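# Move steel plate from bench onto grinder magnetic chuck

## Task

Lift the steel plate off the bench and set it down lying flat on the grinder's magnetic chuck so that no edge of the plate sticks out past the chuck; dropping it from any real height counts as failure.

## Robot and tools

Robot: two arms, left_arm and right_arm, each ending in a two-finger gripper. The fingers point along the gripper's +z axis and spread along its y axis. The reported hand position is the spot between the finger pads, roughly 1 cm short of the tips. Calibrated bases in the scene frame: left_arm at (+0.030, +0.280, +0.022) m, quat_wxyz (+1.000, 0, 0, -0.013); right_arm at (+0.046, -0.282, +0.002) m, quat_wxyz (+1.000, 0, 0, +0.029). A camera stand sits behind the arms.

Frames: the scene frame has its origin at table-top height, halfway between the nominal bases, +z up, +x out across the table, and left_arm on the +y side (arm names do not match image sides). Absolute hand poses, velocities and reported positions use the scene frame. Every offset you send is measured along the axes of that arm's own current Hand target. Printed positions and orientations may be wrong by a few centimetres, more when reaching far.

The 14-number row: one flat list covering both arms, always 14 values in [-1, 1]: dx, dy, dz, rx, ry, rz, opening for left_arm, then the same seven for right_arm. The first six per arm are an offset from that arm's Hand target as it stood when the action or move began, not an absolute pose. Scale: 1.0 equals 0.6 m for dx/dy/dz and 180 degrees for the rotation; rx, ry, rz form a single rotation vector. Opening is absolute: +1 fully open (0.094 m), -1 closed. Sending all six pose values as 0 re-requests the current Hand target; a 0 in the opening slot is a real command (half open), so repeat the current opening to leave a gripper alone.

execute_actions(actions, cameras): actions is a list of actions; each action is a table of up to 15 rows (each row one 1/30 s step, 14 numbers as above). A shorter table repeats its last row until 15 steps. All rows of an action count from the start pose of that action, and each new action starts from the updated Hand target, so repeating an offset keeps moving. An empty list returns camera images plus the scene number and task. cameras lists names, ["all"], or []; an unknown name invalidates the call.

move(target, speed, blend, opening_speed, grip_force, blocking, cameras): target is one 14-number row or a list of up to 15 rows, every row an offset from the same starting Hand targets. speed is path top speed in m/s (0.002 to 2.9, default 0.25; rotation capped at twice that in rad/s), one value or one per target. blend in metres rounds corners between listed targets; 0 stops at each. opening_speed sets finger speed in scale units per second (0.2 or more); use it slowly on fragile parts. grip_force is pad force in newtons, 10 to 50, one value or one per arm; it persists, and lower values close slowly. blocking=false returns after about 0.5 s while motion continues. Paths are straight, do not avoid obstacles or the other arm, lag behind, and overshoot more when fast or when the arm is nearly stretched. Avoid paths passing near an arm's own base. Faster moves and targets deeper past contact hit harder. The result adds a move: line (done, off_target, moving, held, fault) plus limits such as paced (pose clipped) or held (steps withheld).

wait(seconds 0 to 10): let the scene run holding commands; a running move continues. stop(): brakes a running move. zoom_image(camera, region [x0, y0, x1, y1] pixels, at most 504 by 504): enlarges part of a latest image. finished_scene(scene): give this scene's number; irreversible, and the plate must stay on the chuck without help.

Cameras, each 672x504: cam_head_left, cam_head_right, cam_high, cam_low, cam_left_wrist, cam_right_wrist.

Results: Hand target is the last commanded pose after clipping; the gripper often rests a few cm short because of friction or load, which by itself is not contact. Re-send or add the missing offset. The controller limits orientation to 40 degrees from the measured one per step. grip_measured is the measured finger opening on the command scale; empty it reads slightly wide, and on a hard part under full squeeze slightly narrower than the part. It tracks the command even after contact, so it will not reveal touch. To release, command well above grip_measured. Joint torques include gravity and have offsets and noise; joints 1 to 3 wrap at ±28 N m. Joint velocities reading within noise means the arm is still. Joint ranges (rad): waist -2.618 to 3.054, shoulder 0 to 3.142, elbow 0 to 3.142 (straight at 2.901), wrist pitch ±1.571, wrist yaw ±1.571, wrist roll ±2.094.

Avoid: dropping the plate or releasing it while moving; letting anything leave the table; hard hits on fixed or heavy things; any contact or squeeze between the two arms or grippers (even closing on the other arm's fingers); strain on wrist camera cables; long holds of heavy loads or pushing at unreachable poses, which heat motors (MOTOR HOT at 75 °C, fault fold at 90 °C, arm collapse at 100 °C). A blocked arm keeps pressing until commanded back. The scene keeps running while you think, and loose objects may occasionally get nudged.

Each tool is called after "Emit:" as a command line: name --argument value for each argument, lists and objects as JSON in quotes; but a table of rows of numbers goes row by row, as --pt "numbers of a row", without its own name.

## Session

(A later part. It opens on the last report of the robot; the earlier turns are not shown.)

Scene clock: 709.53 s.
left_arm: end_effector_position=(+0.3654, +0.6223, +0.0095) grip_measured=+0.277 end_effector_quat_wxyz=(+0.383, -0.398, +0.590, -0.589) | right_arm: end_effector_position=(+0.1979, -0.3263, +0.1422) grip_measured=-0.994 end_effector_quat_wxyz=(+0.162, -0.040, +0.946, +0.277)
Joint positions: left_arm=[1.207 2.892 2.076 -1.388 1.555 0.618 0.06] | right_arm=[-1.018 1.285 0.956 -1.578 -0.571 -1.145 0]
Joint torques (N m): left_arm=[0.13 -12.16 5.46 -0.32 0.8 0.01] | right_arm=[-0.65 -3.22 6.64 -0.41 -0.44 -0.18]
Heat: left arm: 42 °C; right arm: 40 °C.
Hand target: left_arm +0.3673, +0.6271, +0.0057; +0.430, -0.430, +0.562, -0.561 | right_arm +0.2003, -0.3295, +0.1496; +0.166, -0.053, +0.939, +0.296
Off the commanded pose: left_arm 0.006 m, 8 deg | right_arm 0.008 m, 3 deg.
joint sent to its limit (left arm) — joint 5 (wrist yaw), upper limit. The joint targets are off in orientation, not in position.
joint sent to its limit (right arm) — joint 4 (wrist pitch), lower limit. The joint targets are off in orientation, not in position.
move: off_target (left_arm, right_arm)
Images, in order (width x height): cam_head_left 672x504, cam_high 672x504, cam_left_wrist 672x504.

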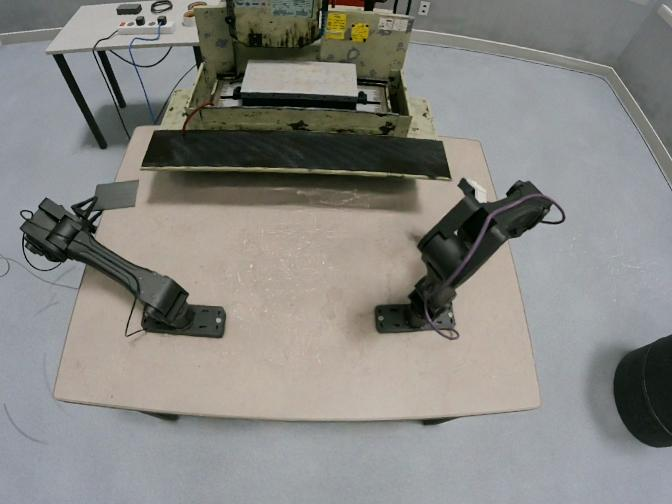

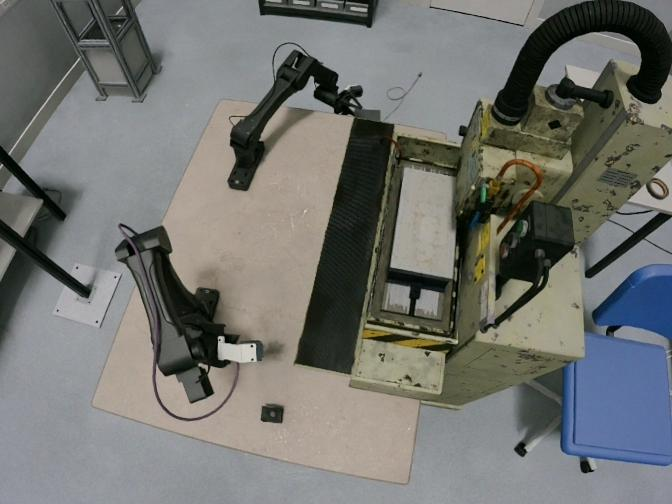

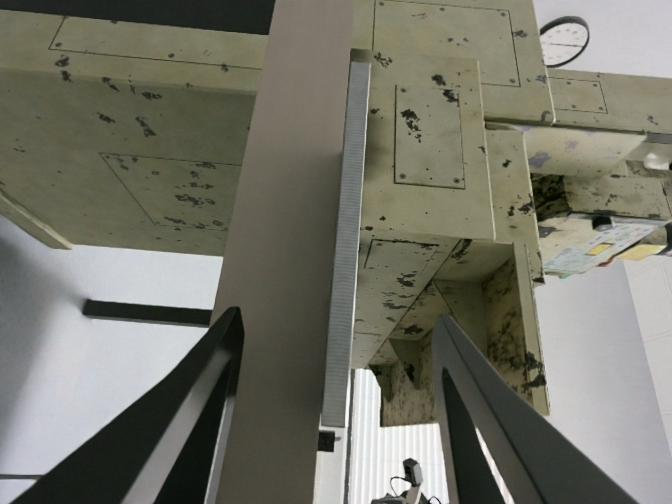

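Emit:
move --pt "-0.01 0 0.018 0 0 0 0.28 0 0 0 0 0 0 -1" --pt "-0.01 0 0.018 0 0 0 -0.6 0 0 0 0 0 0 -1" --speed 0.05 --opening_speed 0.4 --cameras '["cam_left_wrist","cam_head_left"]'

Emit:
zoom_image --camera "cam_head_left" --region '[30, 130, 190, 270]'

Emit:
zoom_image --camera "cam_left_wrist" --region '[200, 150, 500, 450]'

Scene clock: 720.70 s.
left_arm: end_effector_position=(+0.3763, +0.6308, +0.0049) grip_measured=-0.597 end_effector_quat_wxyz=(+0.381, -0.393, +0.594, -0.589) | right_arm: end_effector_position=(+0.1979, -0.3263, +0.1422) grip_measured=-0.994 end_effector_quat_wxyz=(+0.162, -0.040, +0.946, +0.277)
Joint positions: left_arm=[1.192 2.9 2.105 -1.228 1.555 0.443 0.019] | right_arm=[-1.018 1.285 0.956 -1.578 -0.571 -1.145 0]
Joint torques (N m): left_arm=[-0.64 -14.11 3.86 -0.08 0.86 -0.02] | right_arm=[-0.55 -3.22 6.61 -0.35 -0.45 -0.12]
Heat: left arm: 42 °C; right arm: 40 °C.
Hand target: left_arm +0.3794, +0.6300, +0.0057; +0.430, -0.430, +0.562, -0.561 | right_arm +0.2003, -0.3295, +0.1496; +0.166, -0.053, +0.939, +0.296
Off the commanded pose: left_arm 0.003 m, 9 deg | right_arm 0.008 m, 3 deg.
joint sent to its limit (left arm) — joint 5 (wrist yaw), upper limit. The joint targets are off in orientation, not in position.
joint sent to its limit (right arm) — joint 4 (wrist pitch), lower limit. The joint targets are off in orientation, not in position.
move: off_target (left_arm, right_arm); target 2's new opening was sent with left_arm's hand 0.006 m and 9 deg from that target
Images, in order (width x height): cam_head_left 672x504, cam_left_wrist 672x504.

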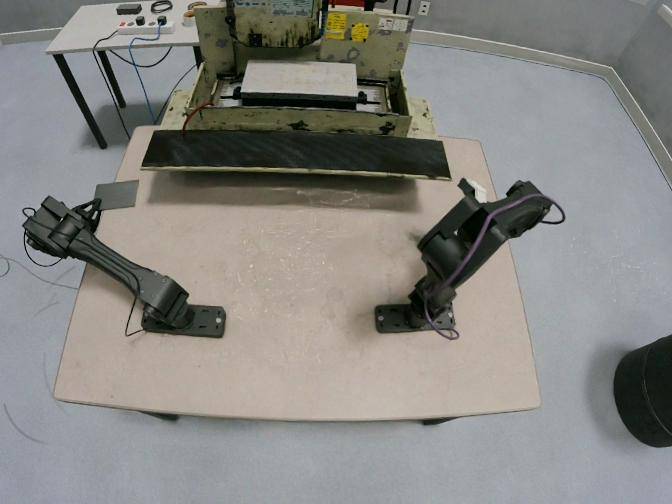

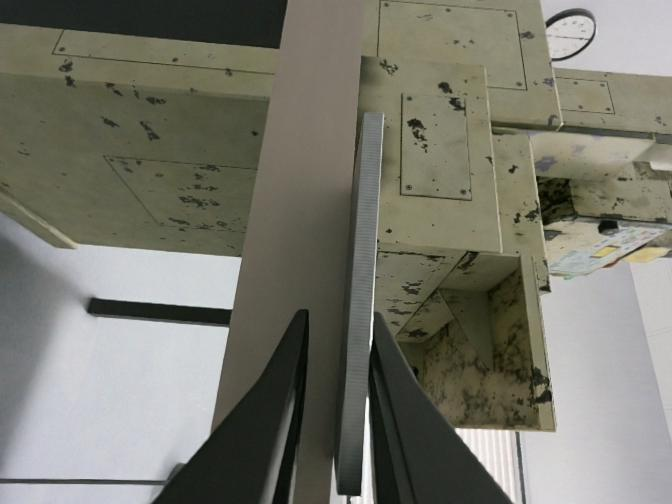

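Scaled by 3.150 from the camera's 672x504 image, which has a finer 960x720 frame.

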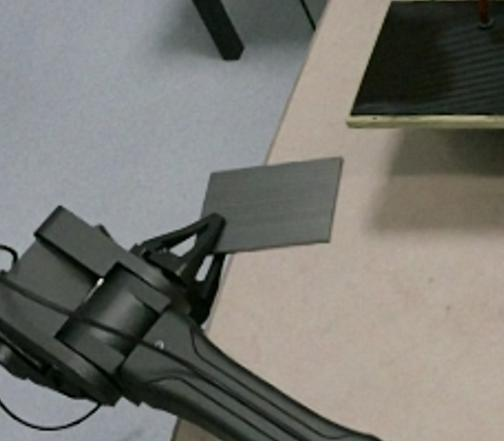

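Scaled by 1.680 from the camera's 672x504 image, which has a finer 960x720 frame.

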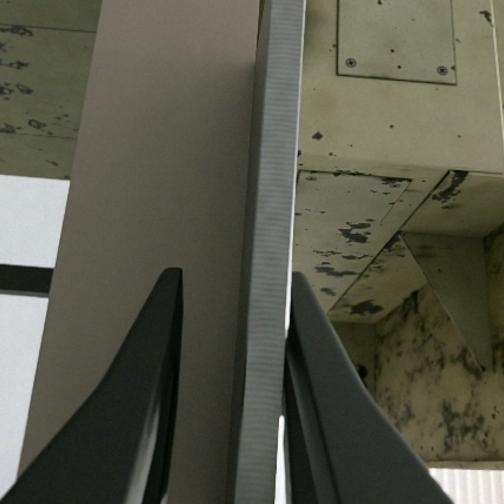

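Emit:
move --pt "0 -0.012 0 0 0 0 -0.55 0 0 0 0 0 0 -1" --pt "0 -0.012 0 0 0 0 -1 0 0 0 0 0 0 -1" --speed 0.05 --opening_speed 0.4 --cameras '["cam_left_wrist","cam_head_left"]'

Emit:
zoom_image --camera "cam_head_left" --region '[30, 130, 190, 270]'

Scene clock: 733.73 s.
left_arm: end_effector_position=(+0.3762, +0.6297, +0.0082) grip_measured=-0.882 end_effector_quat_wxyz=(+0.391, -0.390, +0.584, -0.594) | right_arm: end_effector_position=(+0.1979, -0.3263, +0.1422) grip_measured=-0.994 end_effector_quat_wxyz=(+0.162, -0.040, +0.946, +0.277)
Joint positions: left_arm=[1.191 2.9 2.094 -1.246 1.585 0.475 0.006] | right_arm=[-1.018 1.285 0.956 -1.578 -0.571 -1.145 0]
Joint torques (N m): left_arm=[-0.57 -14.83 5.42 -0.42 0.54 0.02] | right_arm=[-0.59 -3.14 6.63 -0.34 -0.47 -0.16]
Heat: left arm: 44 °C; right arm: 40 °C.
Hand target: left_arm +0.3794, +0.6300, +0.0130; +0.430, -0.430, +0.562, -0.561 | right_arm +0.2003, -0.3295, +0.1496; +0.166, -0.053, +0.939, +0.296
Off the commanded pose: left_arm 0.006 m, 8 deg | right_arm 0.008 m, 3 deg.
joint read past its limit (left arm) — joint 5 (wrist yaw), upper limit.
joint sent to its limit (left arm) — joint 5 (wrist yaw), upper limit. The joint targets are off in orientation, not in position.
joint sent to its limit (right arm) — joint 4 (wrist pitch), lower limit. The joint targets are off in orientation, not in position.
move: off_target (left_arm, right_arm); target 2's new opening was sent with left_arm's hand 0.011 m and 9 deg from that target
Images, in order (width x height): cam_head_left 672x504, cam_left_wrist 672x504.

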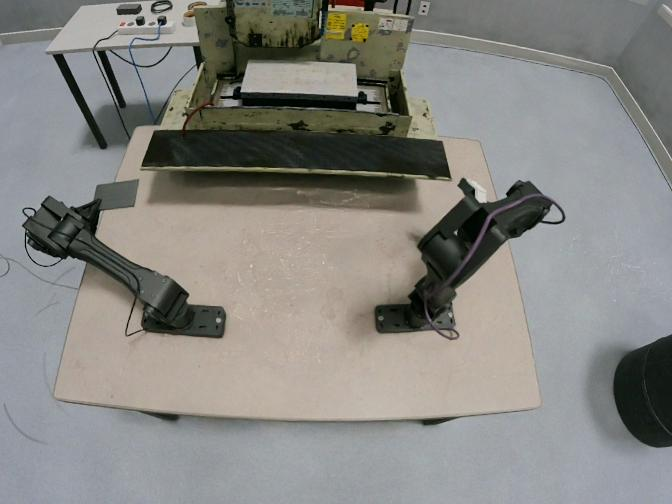

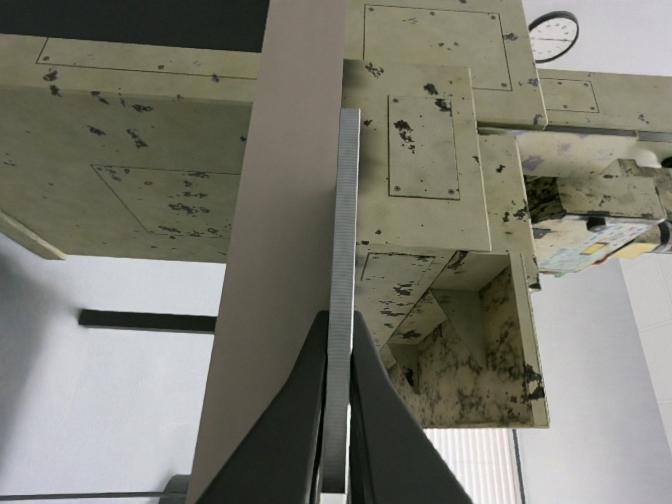

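Scaled by 3.150 from the camera's 672x504 image, which has a finer 960x720 frame.

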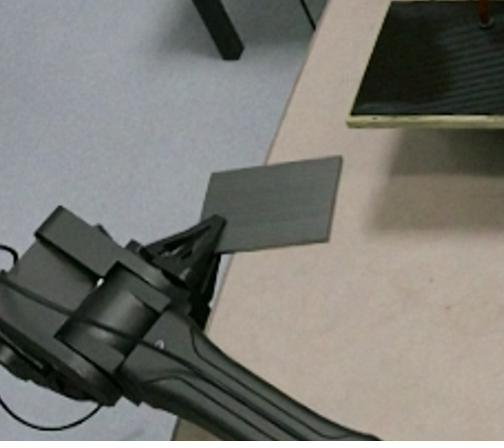

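Emit:
move --target '[0,-0.083,0,0,0,0,-1,0,0,0,0,0,0,-1]' --speed 0.05 --cameras '["cam_left_wrist","cam_head_left","cam_low","cam_high"]'

Emit:
zoom_image --camera "cam_head_left" --region '[30, 130, 190, 270]'

Scene clock: 738.13 s.
left_arm: end_effector_position=(+0.3717, +0.6206, +0.0179) grip_measured=-0.882 end_effector_quat_wxyz=(+0.354, -0.408, +0.609, -0.581) | right_arm: end_effector_position=(+0.1979, -0.3263, +0.1422) grip_measured=-0.994 end_effector_quat_wxyz=(+0.162, -0.040, +0.946, +0.277)
Joint positions: left_arm=[1.191 2.767 1.941 -1.085 1.491 0.298 0.006] | right_arm=[-1.018 1.285 0.956 -1.578 -0.571 -1.145 0]
Joint torques (N m): left_arm=[-0.47 -20.33 4.31 -0.22 1.57 -0.21] | right_arm=[-0.58 -3.25 6.65 -0.38 -0.47 -0.15]
Heat: left arm: 45 °C; right arm: 40 °C.
Hand target: left_arm +0.3795, +0.6300, +0.0627; +0.430, -0.430, +0.562, -0.561 | right_arm +0.2003, -0.3295, +0.1496; +0.166, -0.053, +0.939, +0.296
Off the commanded pose: left_arm 0.047 m, 11 deg | right_arm 0.008 m, 3 deg.
joint sent to its limit (left arm) — joint 5 (wrist yaw), upper limit. The joint targets are off in orientation, not in position.
joint sent to its limit (right arm) — joint 4 (wrist pitch), lower limit. The joint targets are off in orientation, not in position.
move: off_target (left_arm, right_arm)
Images, in order (width x height): cam_head_left 672x504, cam_high 672x504, cam_low 672x504, cam_left_wrist 672x504.

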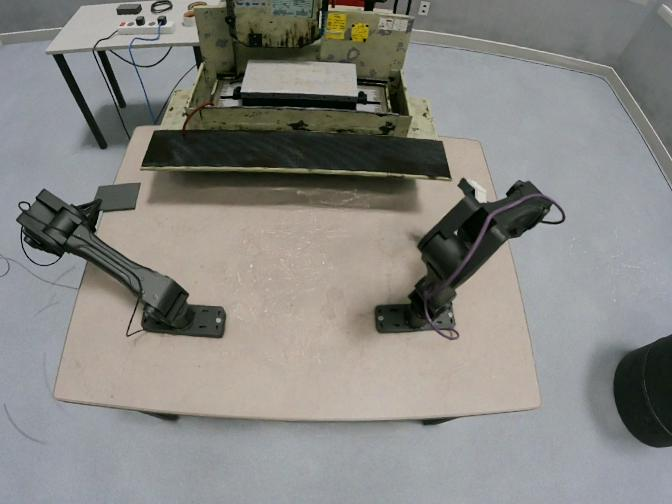

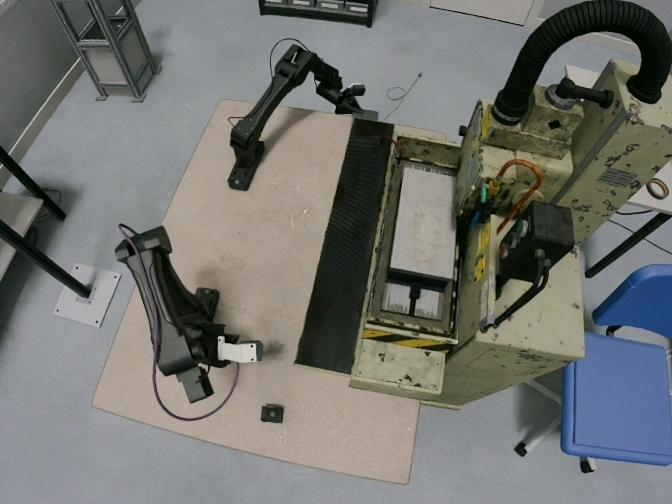

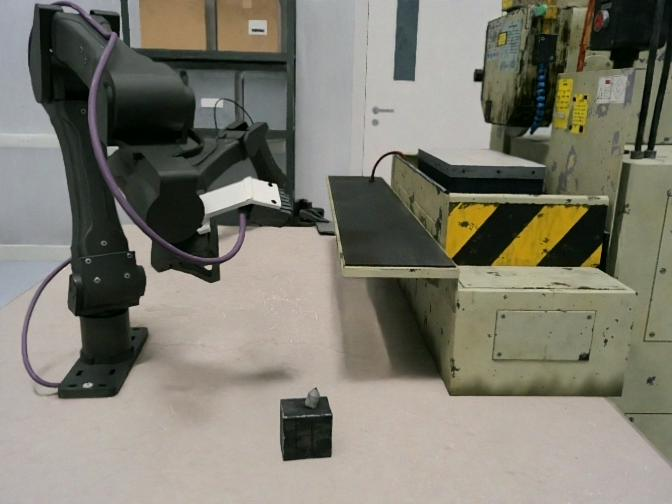

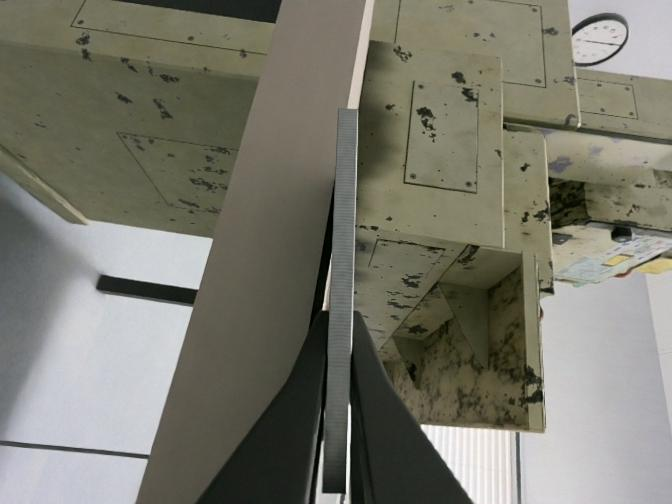

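Scaled by 3.150 from the camera's 672x504 image, which has a finer 960x720 frame.

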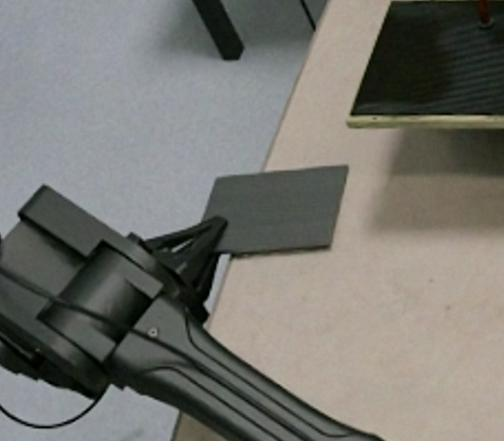

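Emit:
wait --seconds 0.1 --cameras '["cam_left_wrist","cam_head_left","cam_low"]'

Emit:
zoom_image --camera "cam_head_left" --region '[30, 130, 190, 270]'

Scene clock: 756.50 s.
left_arm: end_effector_position=(+0.3717, +0.6207, +0.0180) grip_measured=-0.882 end_effector_quat_wxyz=(+0.354, -0.408, +0.609, -0.581) | right_arm: end_effector_position=(+0.1979, -0.3263, +0.1422) grip_measured=-0.994 end_effector_quat_wxyz=(+0.162, -0.040, +0.946, +0.277)
Joint positions: left_arm=[1.191 2.767 1.941 -1.085 1.491 0.298 0.006] | right_arm=[-1.018 1.285 0.956 -1.578 -0.571 -1.145 0]
Joint torques (N m): left_arm=[-0.51 -20.33 4.31 -0.22 1.58 -0.21] | right_arm=[-0.61 -3.1 6.67 -0.37 -0.45 -0.2]
Heat: left arm: 49 °C; right arm: 40 °C.
Hand target: left_arm +0.3795, +0.6300, +0.0628; +0.430, -0.430, +0.562, -0.561 | right_arm +0.2003, -0.3295, +0.1496; +0.166, -0.053, +0.939, +0.296
Tool commands: left_gripper/opening=-1.0 right_gripper/opening=-1.0
Off the commanded pose: left_arm 0.046 m, 11 deg | right_arm 0.008 m, 3 deg.
wait: 0.10 s; at rest from the start
Images, in order (width x height): cam_head_left 672x504, cam_low 672x504, cam_left_wrist 672x504.

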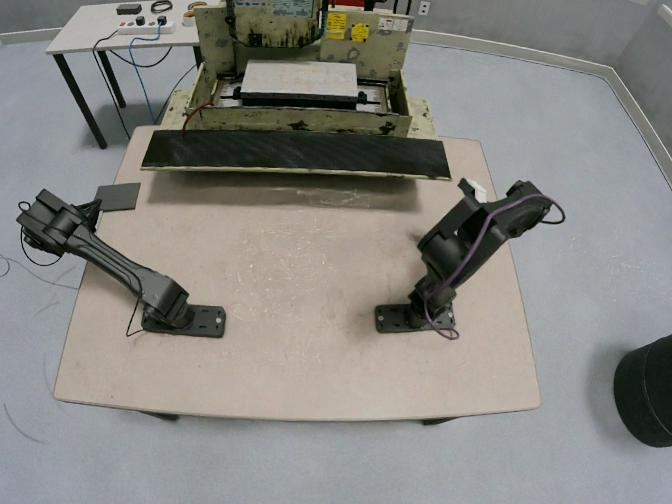

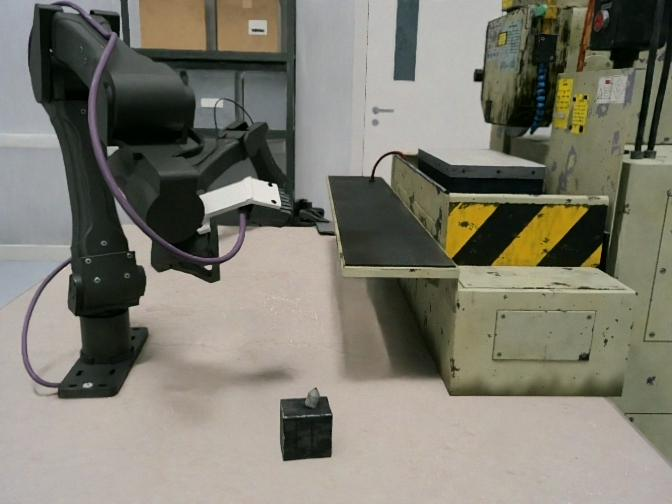

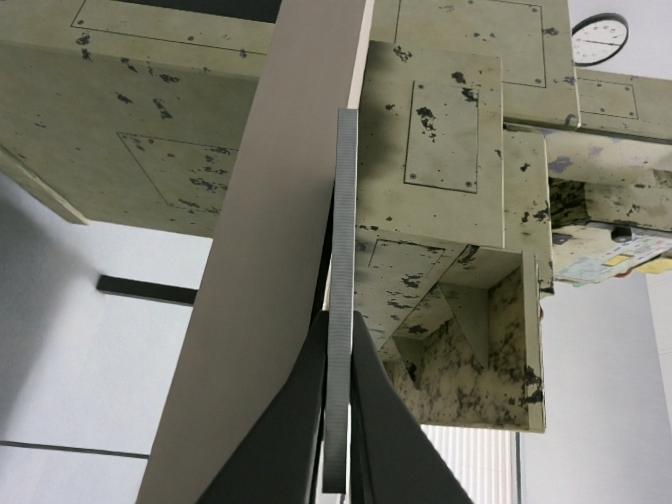

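Scaled by 3.150 from the camera's 672x504 image, which has a finer 960x720 frame.

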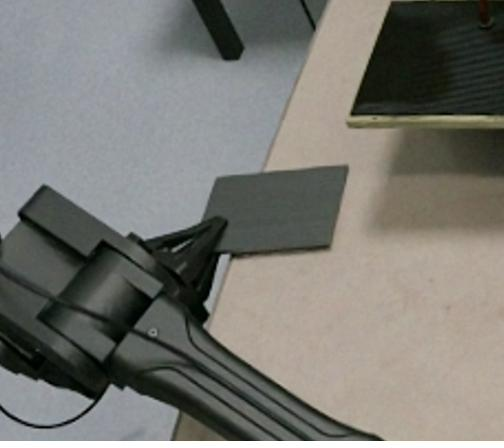

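Emit:
move --pt "0 0.07 0 0 0 0 -1 0 0 0 0 0 0 -1" --pt "-0.048 0.07 -0.013 0 0 0 -1 0 0 0 0 0 0 -1" --pt "-0.048 -0.02 -0.013 0 0 0 -1 0 0 0 0 0 0 -1" --speed 0.08 --blend '[0.005,0.005,0]' --cameras '["cam_left_wrist","cam_head_left"]'

Emit:
zoom_image --camera "cam_head_left" --region '[30, 130, 190, 270]'

Scene clock: 766.43 s.
left_arm: end_effector_position=(+0.3809, +0.6645, +0.0497) grip_measured=-0.882 end_effector_quat_wxyz=(+0.410, -0.477, +0.545, -0.554) | right_arm: end_effector_position=(+0.1979, -0.3263, +0.1422) grip_measured=-0.994 end_effector_quat_wxyz=(+0.162, -0.040, +0.946, +0.277)
Joint positions: left_arm=[1.204 2.573 1.383 0.919 1.385 -1.385 0.006] | right_arm=[-1.018 1.285 0.956 -1.578 -0.571 -1.145 0]
Joint torques (N m): left_arm=[0.17 -15.54 4.94 2 0.85 -0.24] | right_arm=[-0.61 -3.25 6.5 -0.36 -0.44 -0.13]
Heat: left arm: 49 °C; right arm: 40 °C.
Hand target: left_arm +0.3793, +0.6599, +0.0747; +0.430, -0.430, +0.562, -0.561 | right_arm +0.2003, -0.3295, +0.1496; +0.166, -0.053, +0.939, +0.296
Off the commanded pose: left_arm 0.026 m, 6 deg | right_arm 0.008 m, 3 deg.
joint sent to its limit (right arm) — joint 4 (wrist pitch), lower limit. The joint targets are off in orientation, not in position.
move: off_target (left_arm, right_arm)
Images, in order (width x height): cam_head_left 672x504, cam_left_wrist 672x504.

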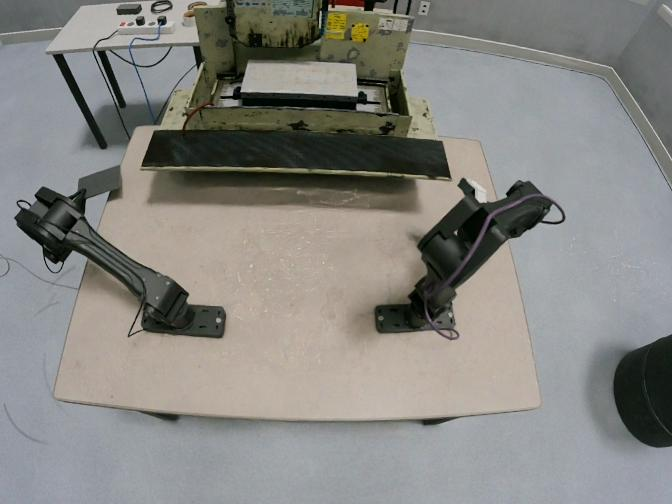

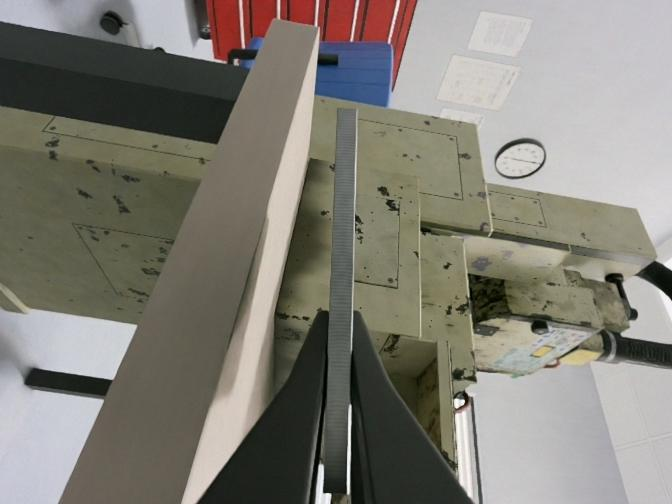

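Scaled by 3.150 from the camera's 672x504 image, which has a finer 960x720 frame.

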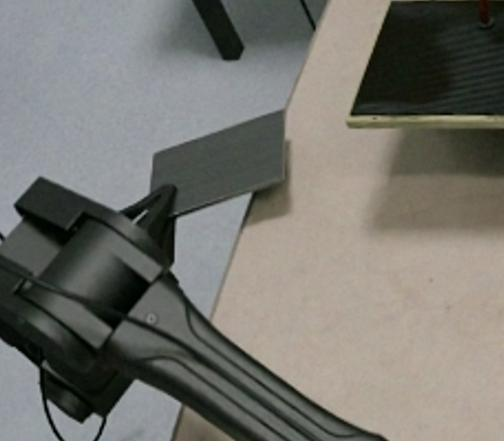

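Emit:
move --pt "0 -0.12 0 0 0 0 -1 0 0 0 0 0 0 -1" --pt "0.08 -0.3 0.02 0 0 0 -1 0 0 0 0 0 0 -1" --pt "0.2 -0.55 0.0 0 0 0 -1 0 0 0 0 0 0 -1" --speed 0.1 --blend '[0.02,0.03,0]' --cameras '["cam_left_wrist","cam_head_left","cam_low","cam_high"]'

Scene clock: 773.63 s.
left_arm: end_effector_position=(+0.3510, +0.5574, +0.3567) grip_measured=-0.882 end_effector_quat_wxyz=(-0.385, +0.490, -0.528, +0.577) | right_arm: end_effector_position=(+0.1979, -0.3263, +0.1422) grip_measured=-0.994 end_effector_quat_wxyz=(+0.162, -0.040, +0.946, +0.277)
Joint positions: left_arm=[1.167 1.611 1.263 0.155 1.371 -1.541 0.006] | right_arm=[-1.018 1.285 0.956 -1.578 -0.571 -1.145 0]
Joint torques (N m): left_arm=[-0.62 -12.57 11.21 1.82 0.48 -0.03] | right_arm=[-0.51 -3.26 6.6 -0.32 -0.47 -0.15]
Heat: left arm: 49 °C; right arm: 40 °C.
Hand target: left_arm +0.3484, +0.5436, +0.4047; -0.430, +0.430, -0.562, +0.561 | right_arm +0.2003, -0.3295, +0.1496; +0.166, -0.053, +0.939, +0.296
Off the commanded pose: left_arm 0.050 m, 10 deg | right_arm 0.008 m, 3 deg.
joint sent to its limit (right arm) — joint 4 (wrist pitch), lower limit. The joint targets are off in orientation, not in position.
move: off_target (left_arm, right_arm)
Images, in order (width x height): cam_head_left 672x504, cam_high 672x504, cam_low 672x504, cam_left_wrist 672x504.

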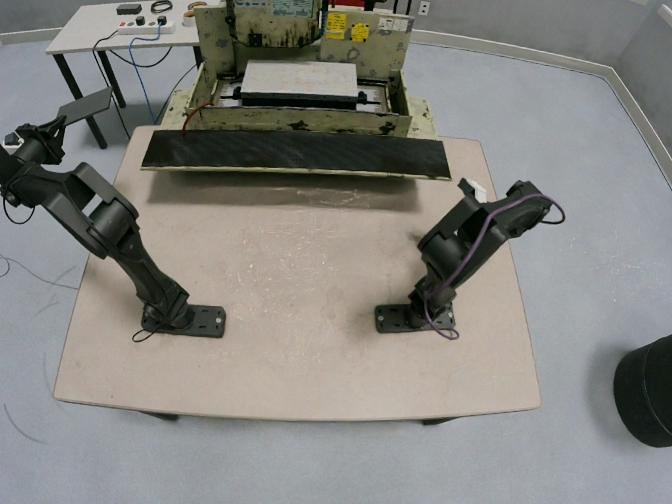

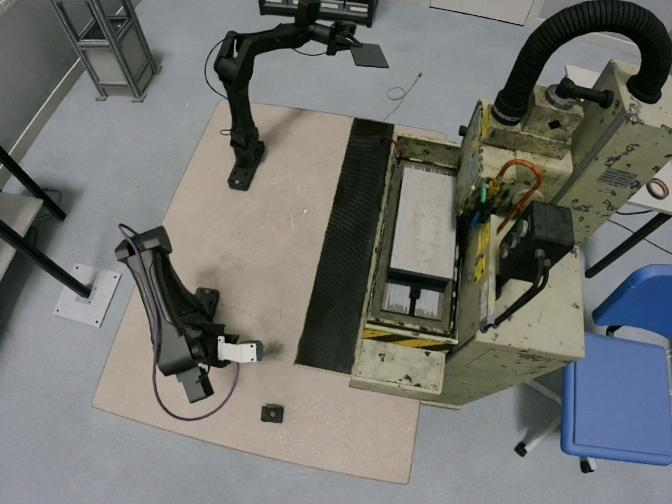

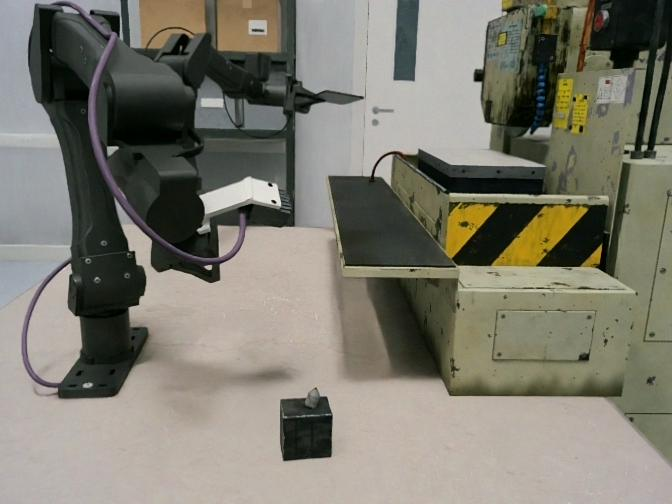

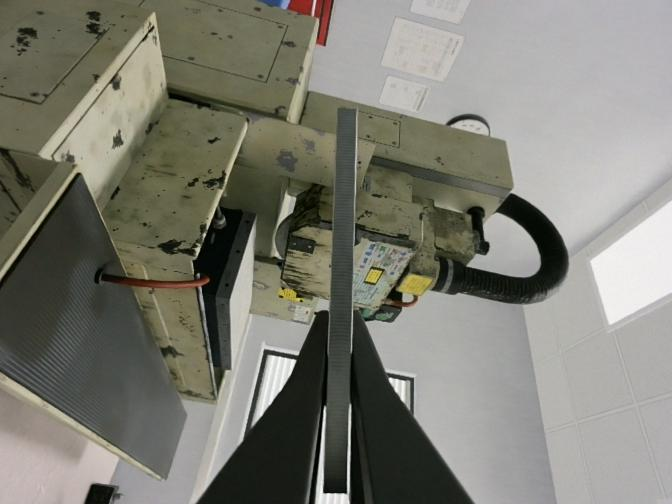

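Emit:
move --target '[0.26,-0.075,0.38,0,0.106,0,-1,0,0,0,0,0,0,-1]' --speed 0.12 --cameras '["cam_left_wrist","cam_head_left","cam_low","cam_high"]'

Emit:
zoom_image --camera "cam_high" --region '[350, 90, 520, 350]'

Emit:
zoom_image --camera "cam_head_left" --region '[120, 20, 420, 200]'

Emit:
zoom_image --camera "cam_low" --region '[200, 40, 620, 300]'

Scene clock: 792.20 s.
left_arm: end_effector_position=(+0.5270, +0.3375, +0.3913) grip_measured=-0.882 end_effector_quat_wxyz=(+0.270, -0.405, +0.628, -0.608) | right_arm: end_effector_position=(+0.1979, -0.3263, +0.1422) grip_measured=-0.994 end_effector_quat_wxyz=(+0.162, -0.040, +0.946, +0.277)
Joint positions: left_arm=[0.445 1.723 1.585 -0.073 0.987 -1.548 0.006] | right_arm=[-1.018 1.285 0.956 -1.578 -0.571 -1.145 0]
Joint torques (N m): left_arm=[0.03 -10.32 12.37 2.6 0.42 -0.1] | right_arm=[-0.58 -3.23 6.68 -0.37 -0.46 -0.13]
Heat: left arm: 47 °C; right arm: 40 °C.
Hand target: left_arm +0.5279, +0.3337, +0.4493; +0.331, -0.331, +0.625, -0.624 | right_arm +0.2003, -0.3295, +0.1496; +0.166, -0.053, +0.939, +0.296
Off the commanded pose: left_arm 0.058 m, 11 deg | right_arm 0.008 m, 3 deg.
joint sent to its limit (right arm) — joint 4 (wrist pitch), lower limit. The joint targets are off in orientation, not in position.
move: off_target (left_arm, right_arm)
Images, in order (width x height): cam_head_left 672x504, cam_high 672x504, cam_low 672x504, cam_left_wrist 672x504.

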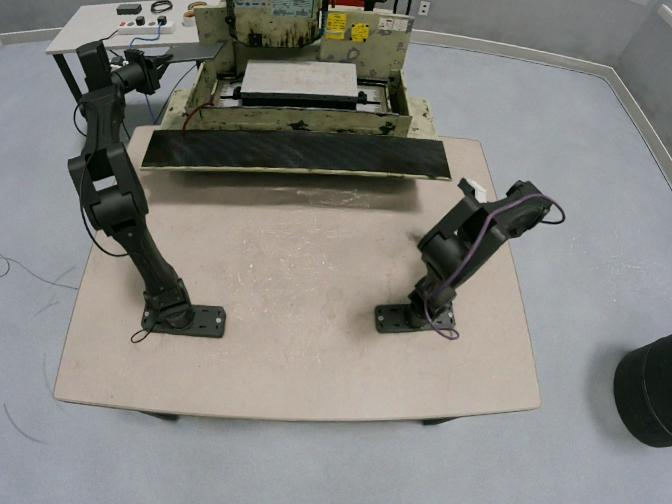

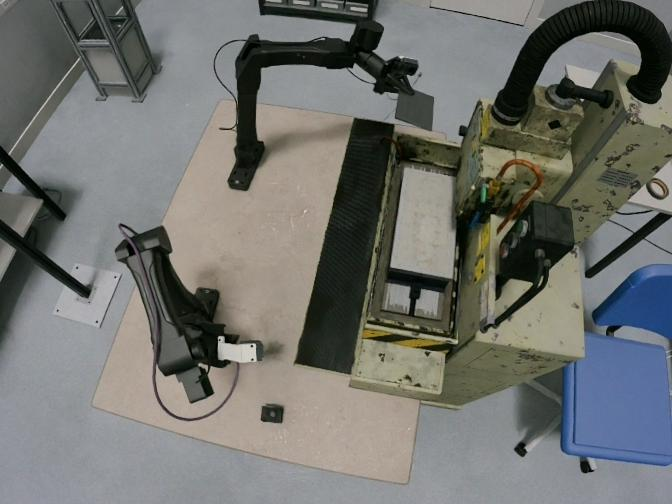

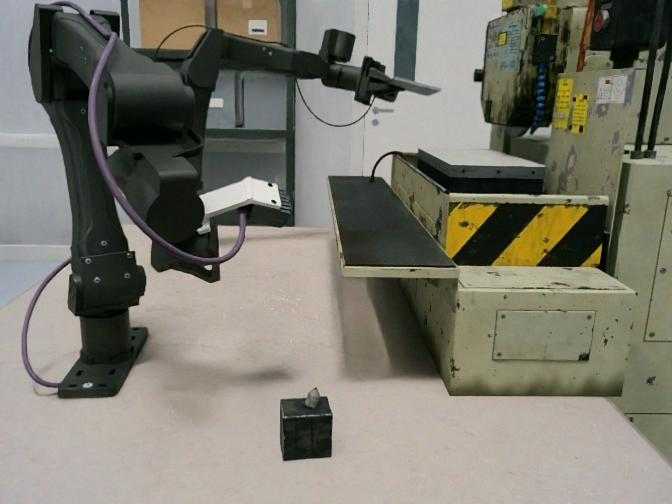

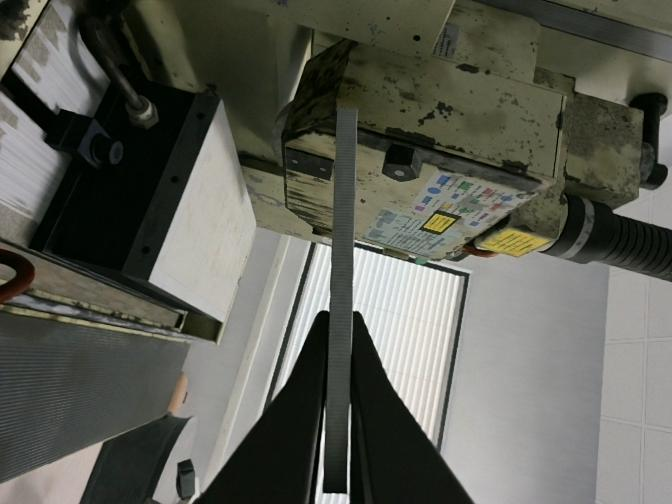

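Scaled by 1.938 from the camera's 672x504 image, which has a finer 960x720 frame.

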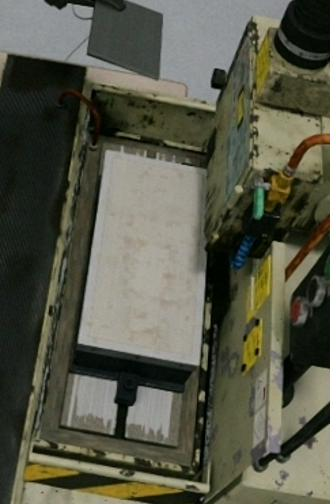

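Scaled by 1.680 from the camera's 672x504 image, which has a finer 960x720 frame.

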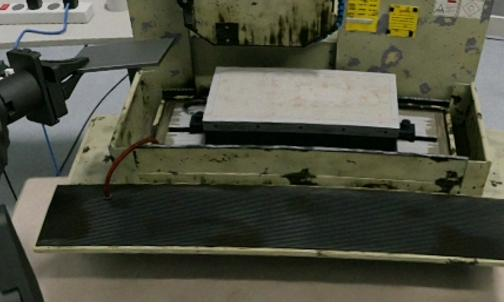

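Scaled by 1.200 from the camera's 672x504 image, which has a finer 960x720 frame.

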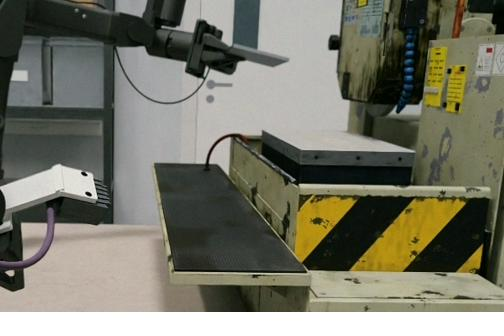

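Emit:
move --target '[0.063,0.02,0.204,0.0356,0,0.0497,-1,0,0,0,0,0,0,-1]' --speed 0.1 --cameras '["cam_left_wrist","cam_head_left","cam_low","cam_high"]'

Emit:
zoom_image --camera "cam_high" --region '[350, 70, 520, 300]'

Emit:
zoom_image --camera "cam_head_left" --region '[120, 20, 420, 200]'

Emit:
zoom_image --camera "cam_low" --region '[300, 40, 620, 240]'

Scene clock: 809.90 s.
left_arm: end_effector_position=(+0.5991, +0.2359, +0.3548) grip_measured=-0.882 end_effector_quat_wxyz=(+0.311, -0.353, +0.652, -0.595) | right_arm: end_effector_position=(+0.1979, -0.3263, +0.1422) grip_measured=-0.994 end_effector_quat_wxyz=(+0.162, -0.040, +0.946, +0.277)
Joint positions: left_arm=[0.157 1.885 1.606 0.149 0.719 -1.499 0.006] | right_arm=[-1.018 1.285 0.956 -1.578 -0.571 -1.145 0]
Joint torques (N m): left_arm=[-0.12 -12.41 12.85 3.26 0.19 -0.03] | right_arm=[-0.57 -3.25 6.64 -0.36 -0.48 -0.13]
Heat: left arm: 49 °C; right arm: 40 °C.
Hand target: left_arm +0.6079, +0.2336, +0.4371; +0.396, -0.262, +0.613, -0.631 | right_arm +0.2003, -0.3295, +0.1496; +0.166, -0.053, +0.939, +0.296
Off the commanded pose: left_arm 0.083 m, 15 deg | right_arm 0.008 m, 3 deg.
joint sent to its limit (right arm) — joint 4 (wrist pitch), lower limit. The joint targets are off in orientation, not in position.
move: off_target (left_arm, right_arm)
Images, in order (width x height): cam_head_left 672x504, cam_high 672x504, cam_low 672x504, cam_left_wrist 672x504.

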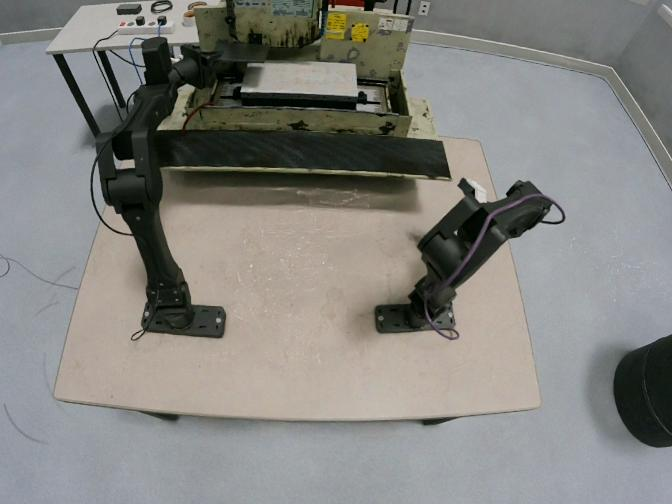

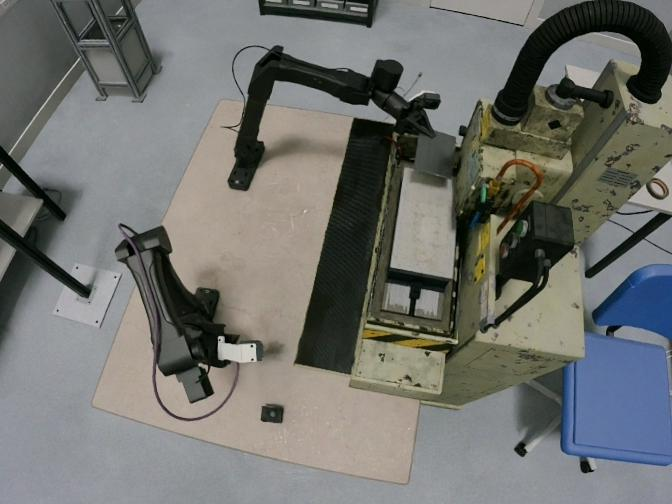

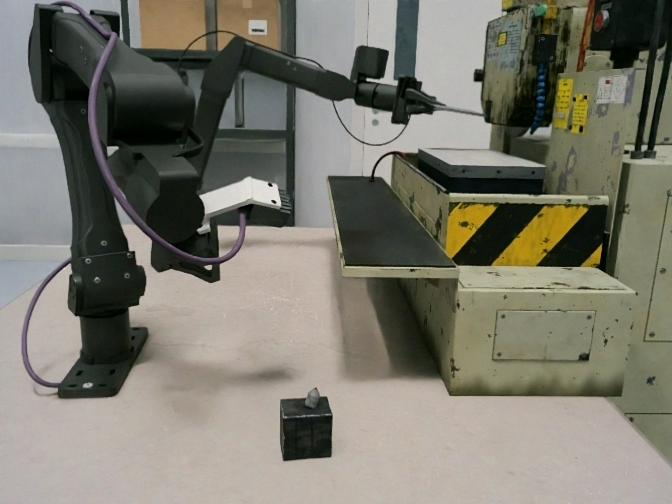

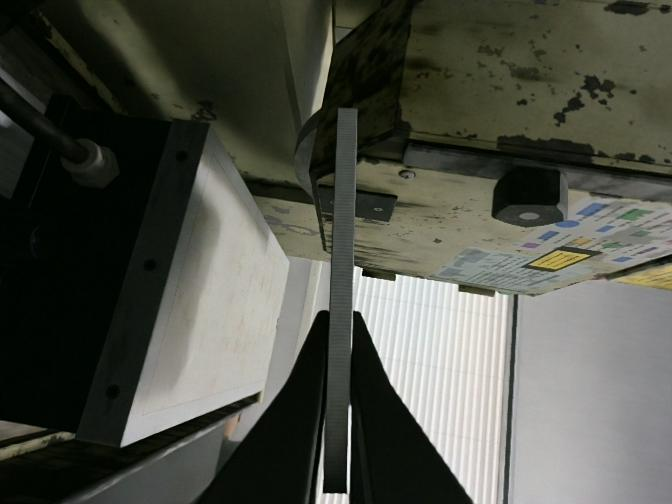

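Scaled by 2.191 from the camera's 672x504 image, which has a finer 960x720 frame.

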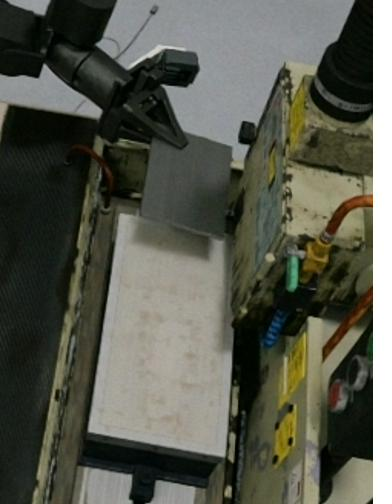

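Scaled by 1.680 from the camera's 672x504 image, which has a finer 960x720 frame.

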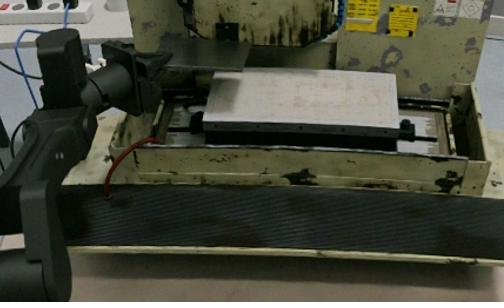

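Scaled by 1.575 from the camera's 672x504 image, which has a finer 960x720 frame.

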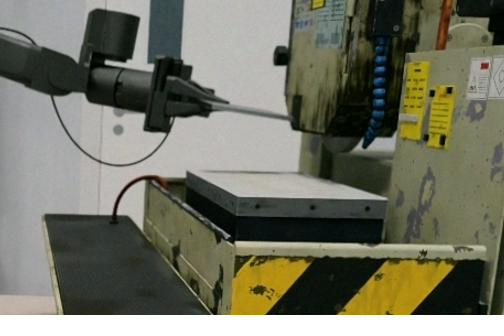

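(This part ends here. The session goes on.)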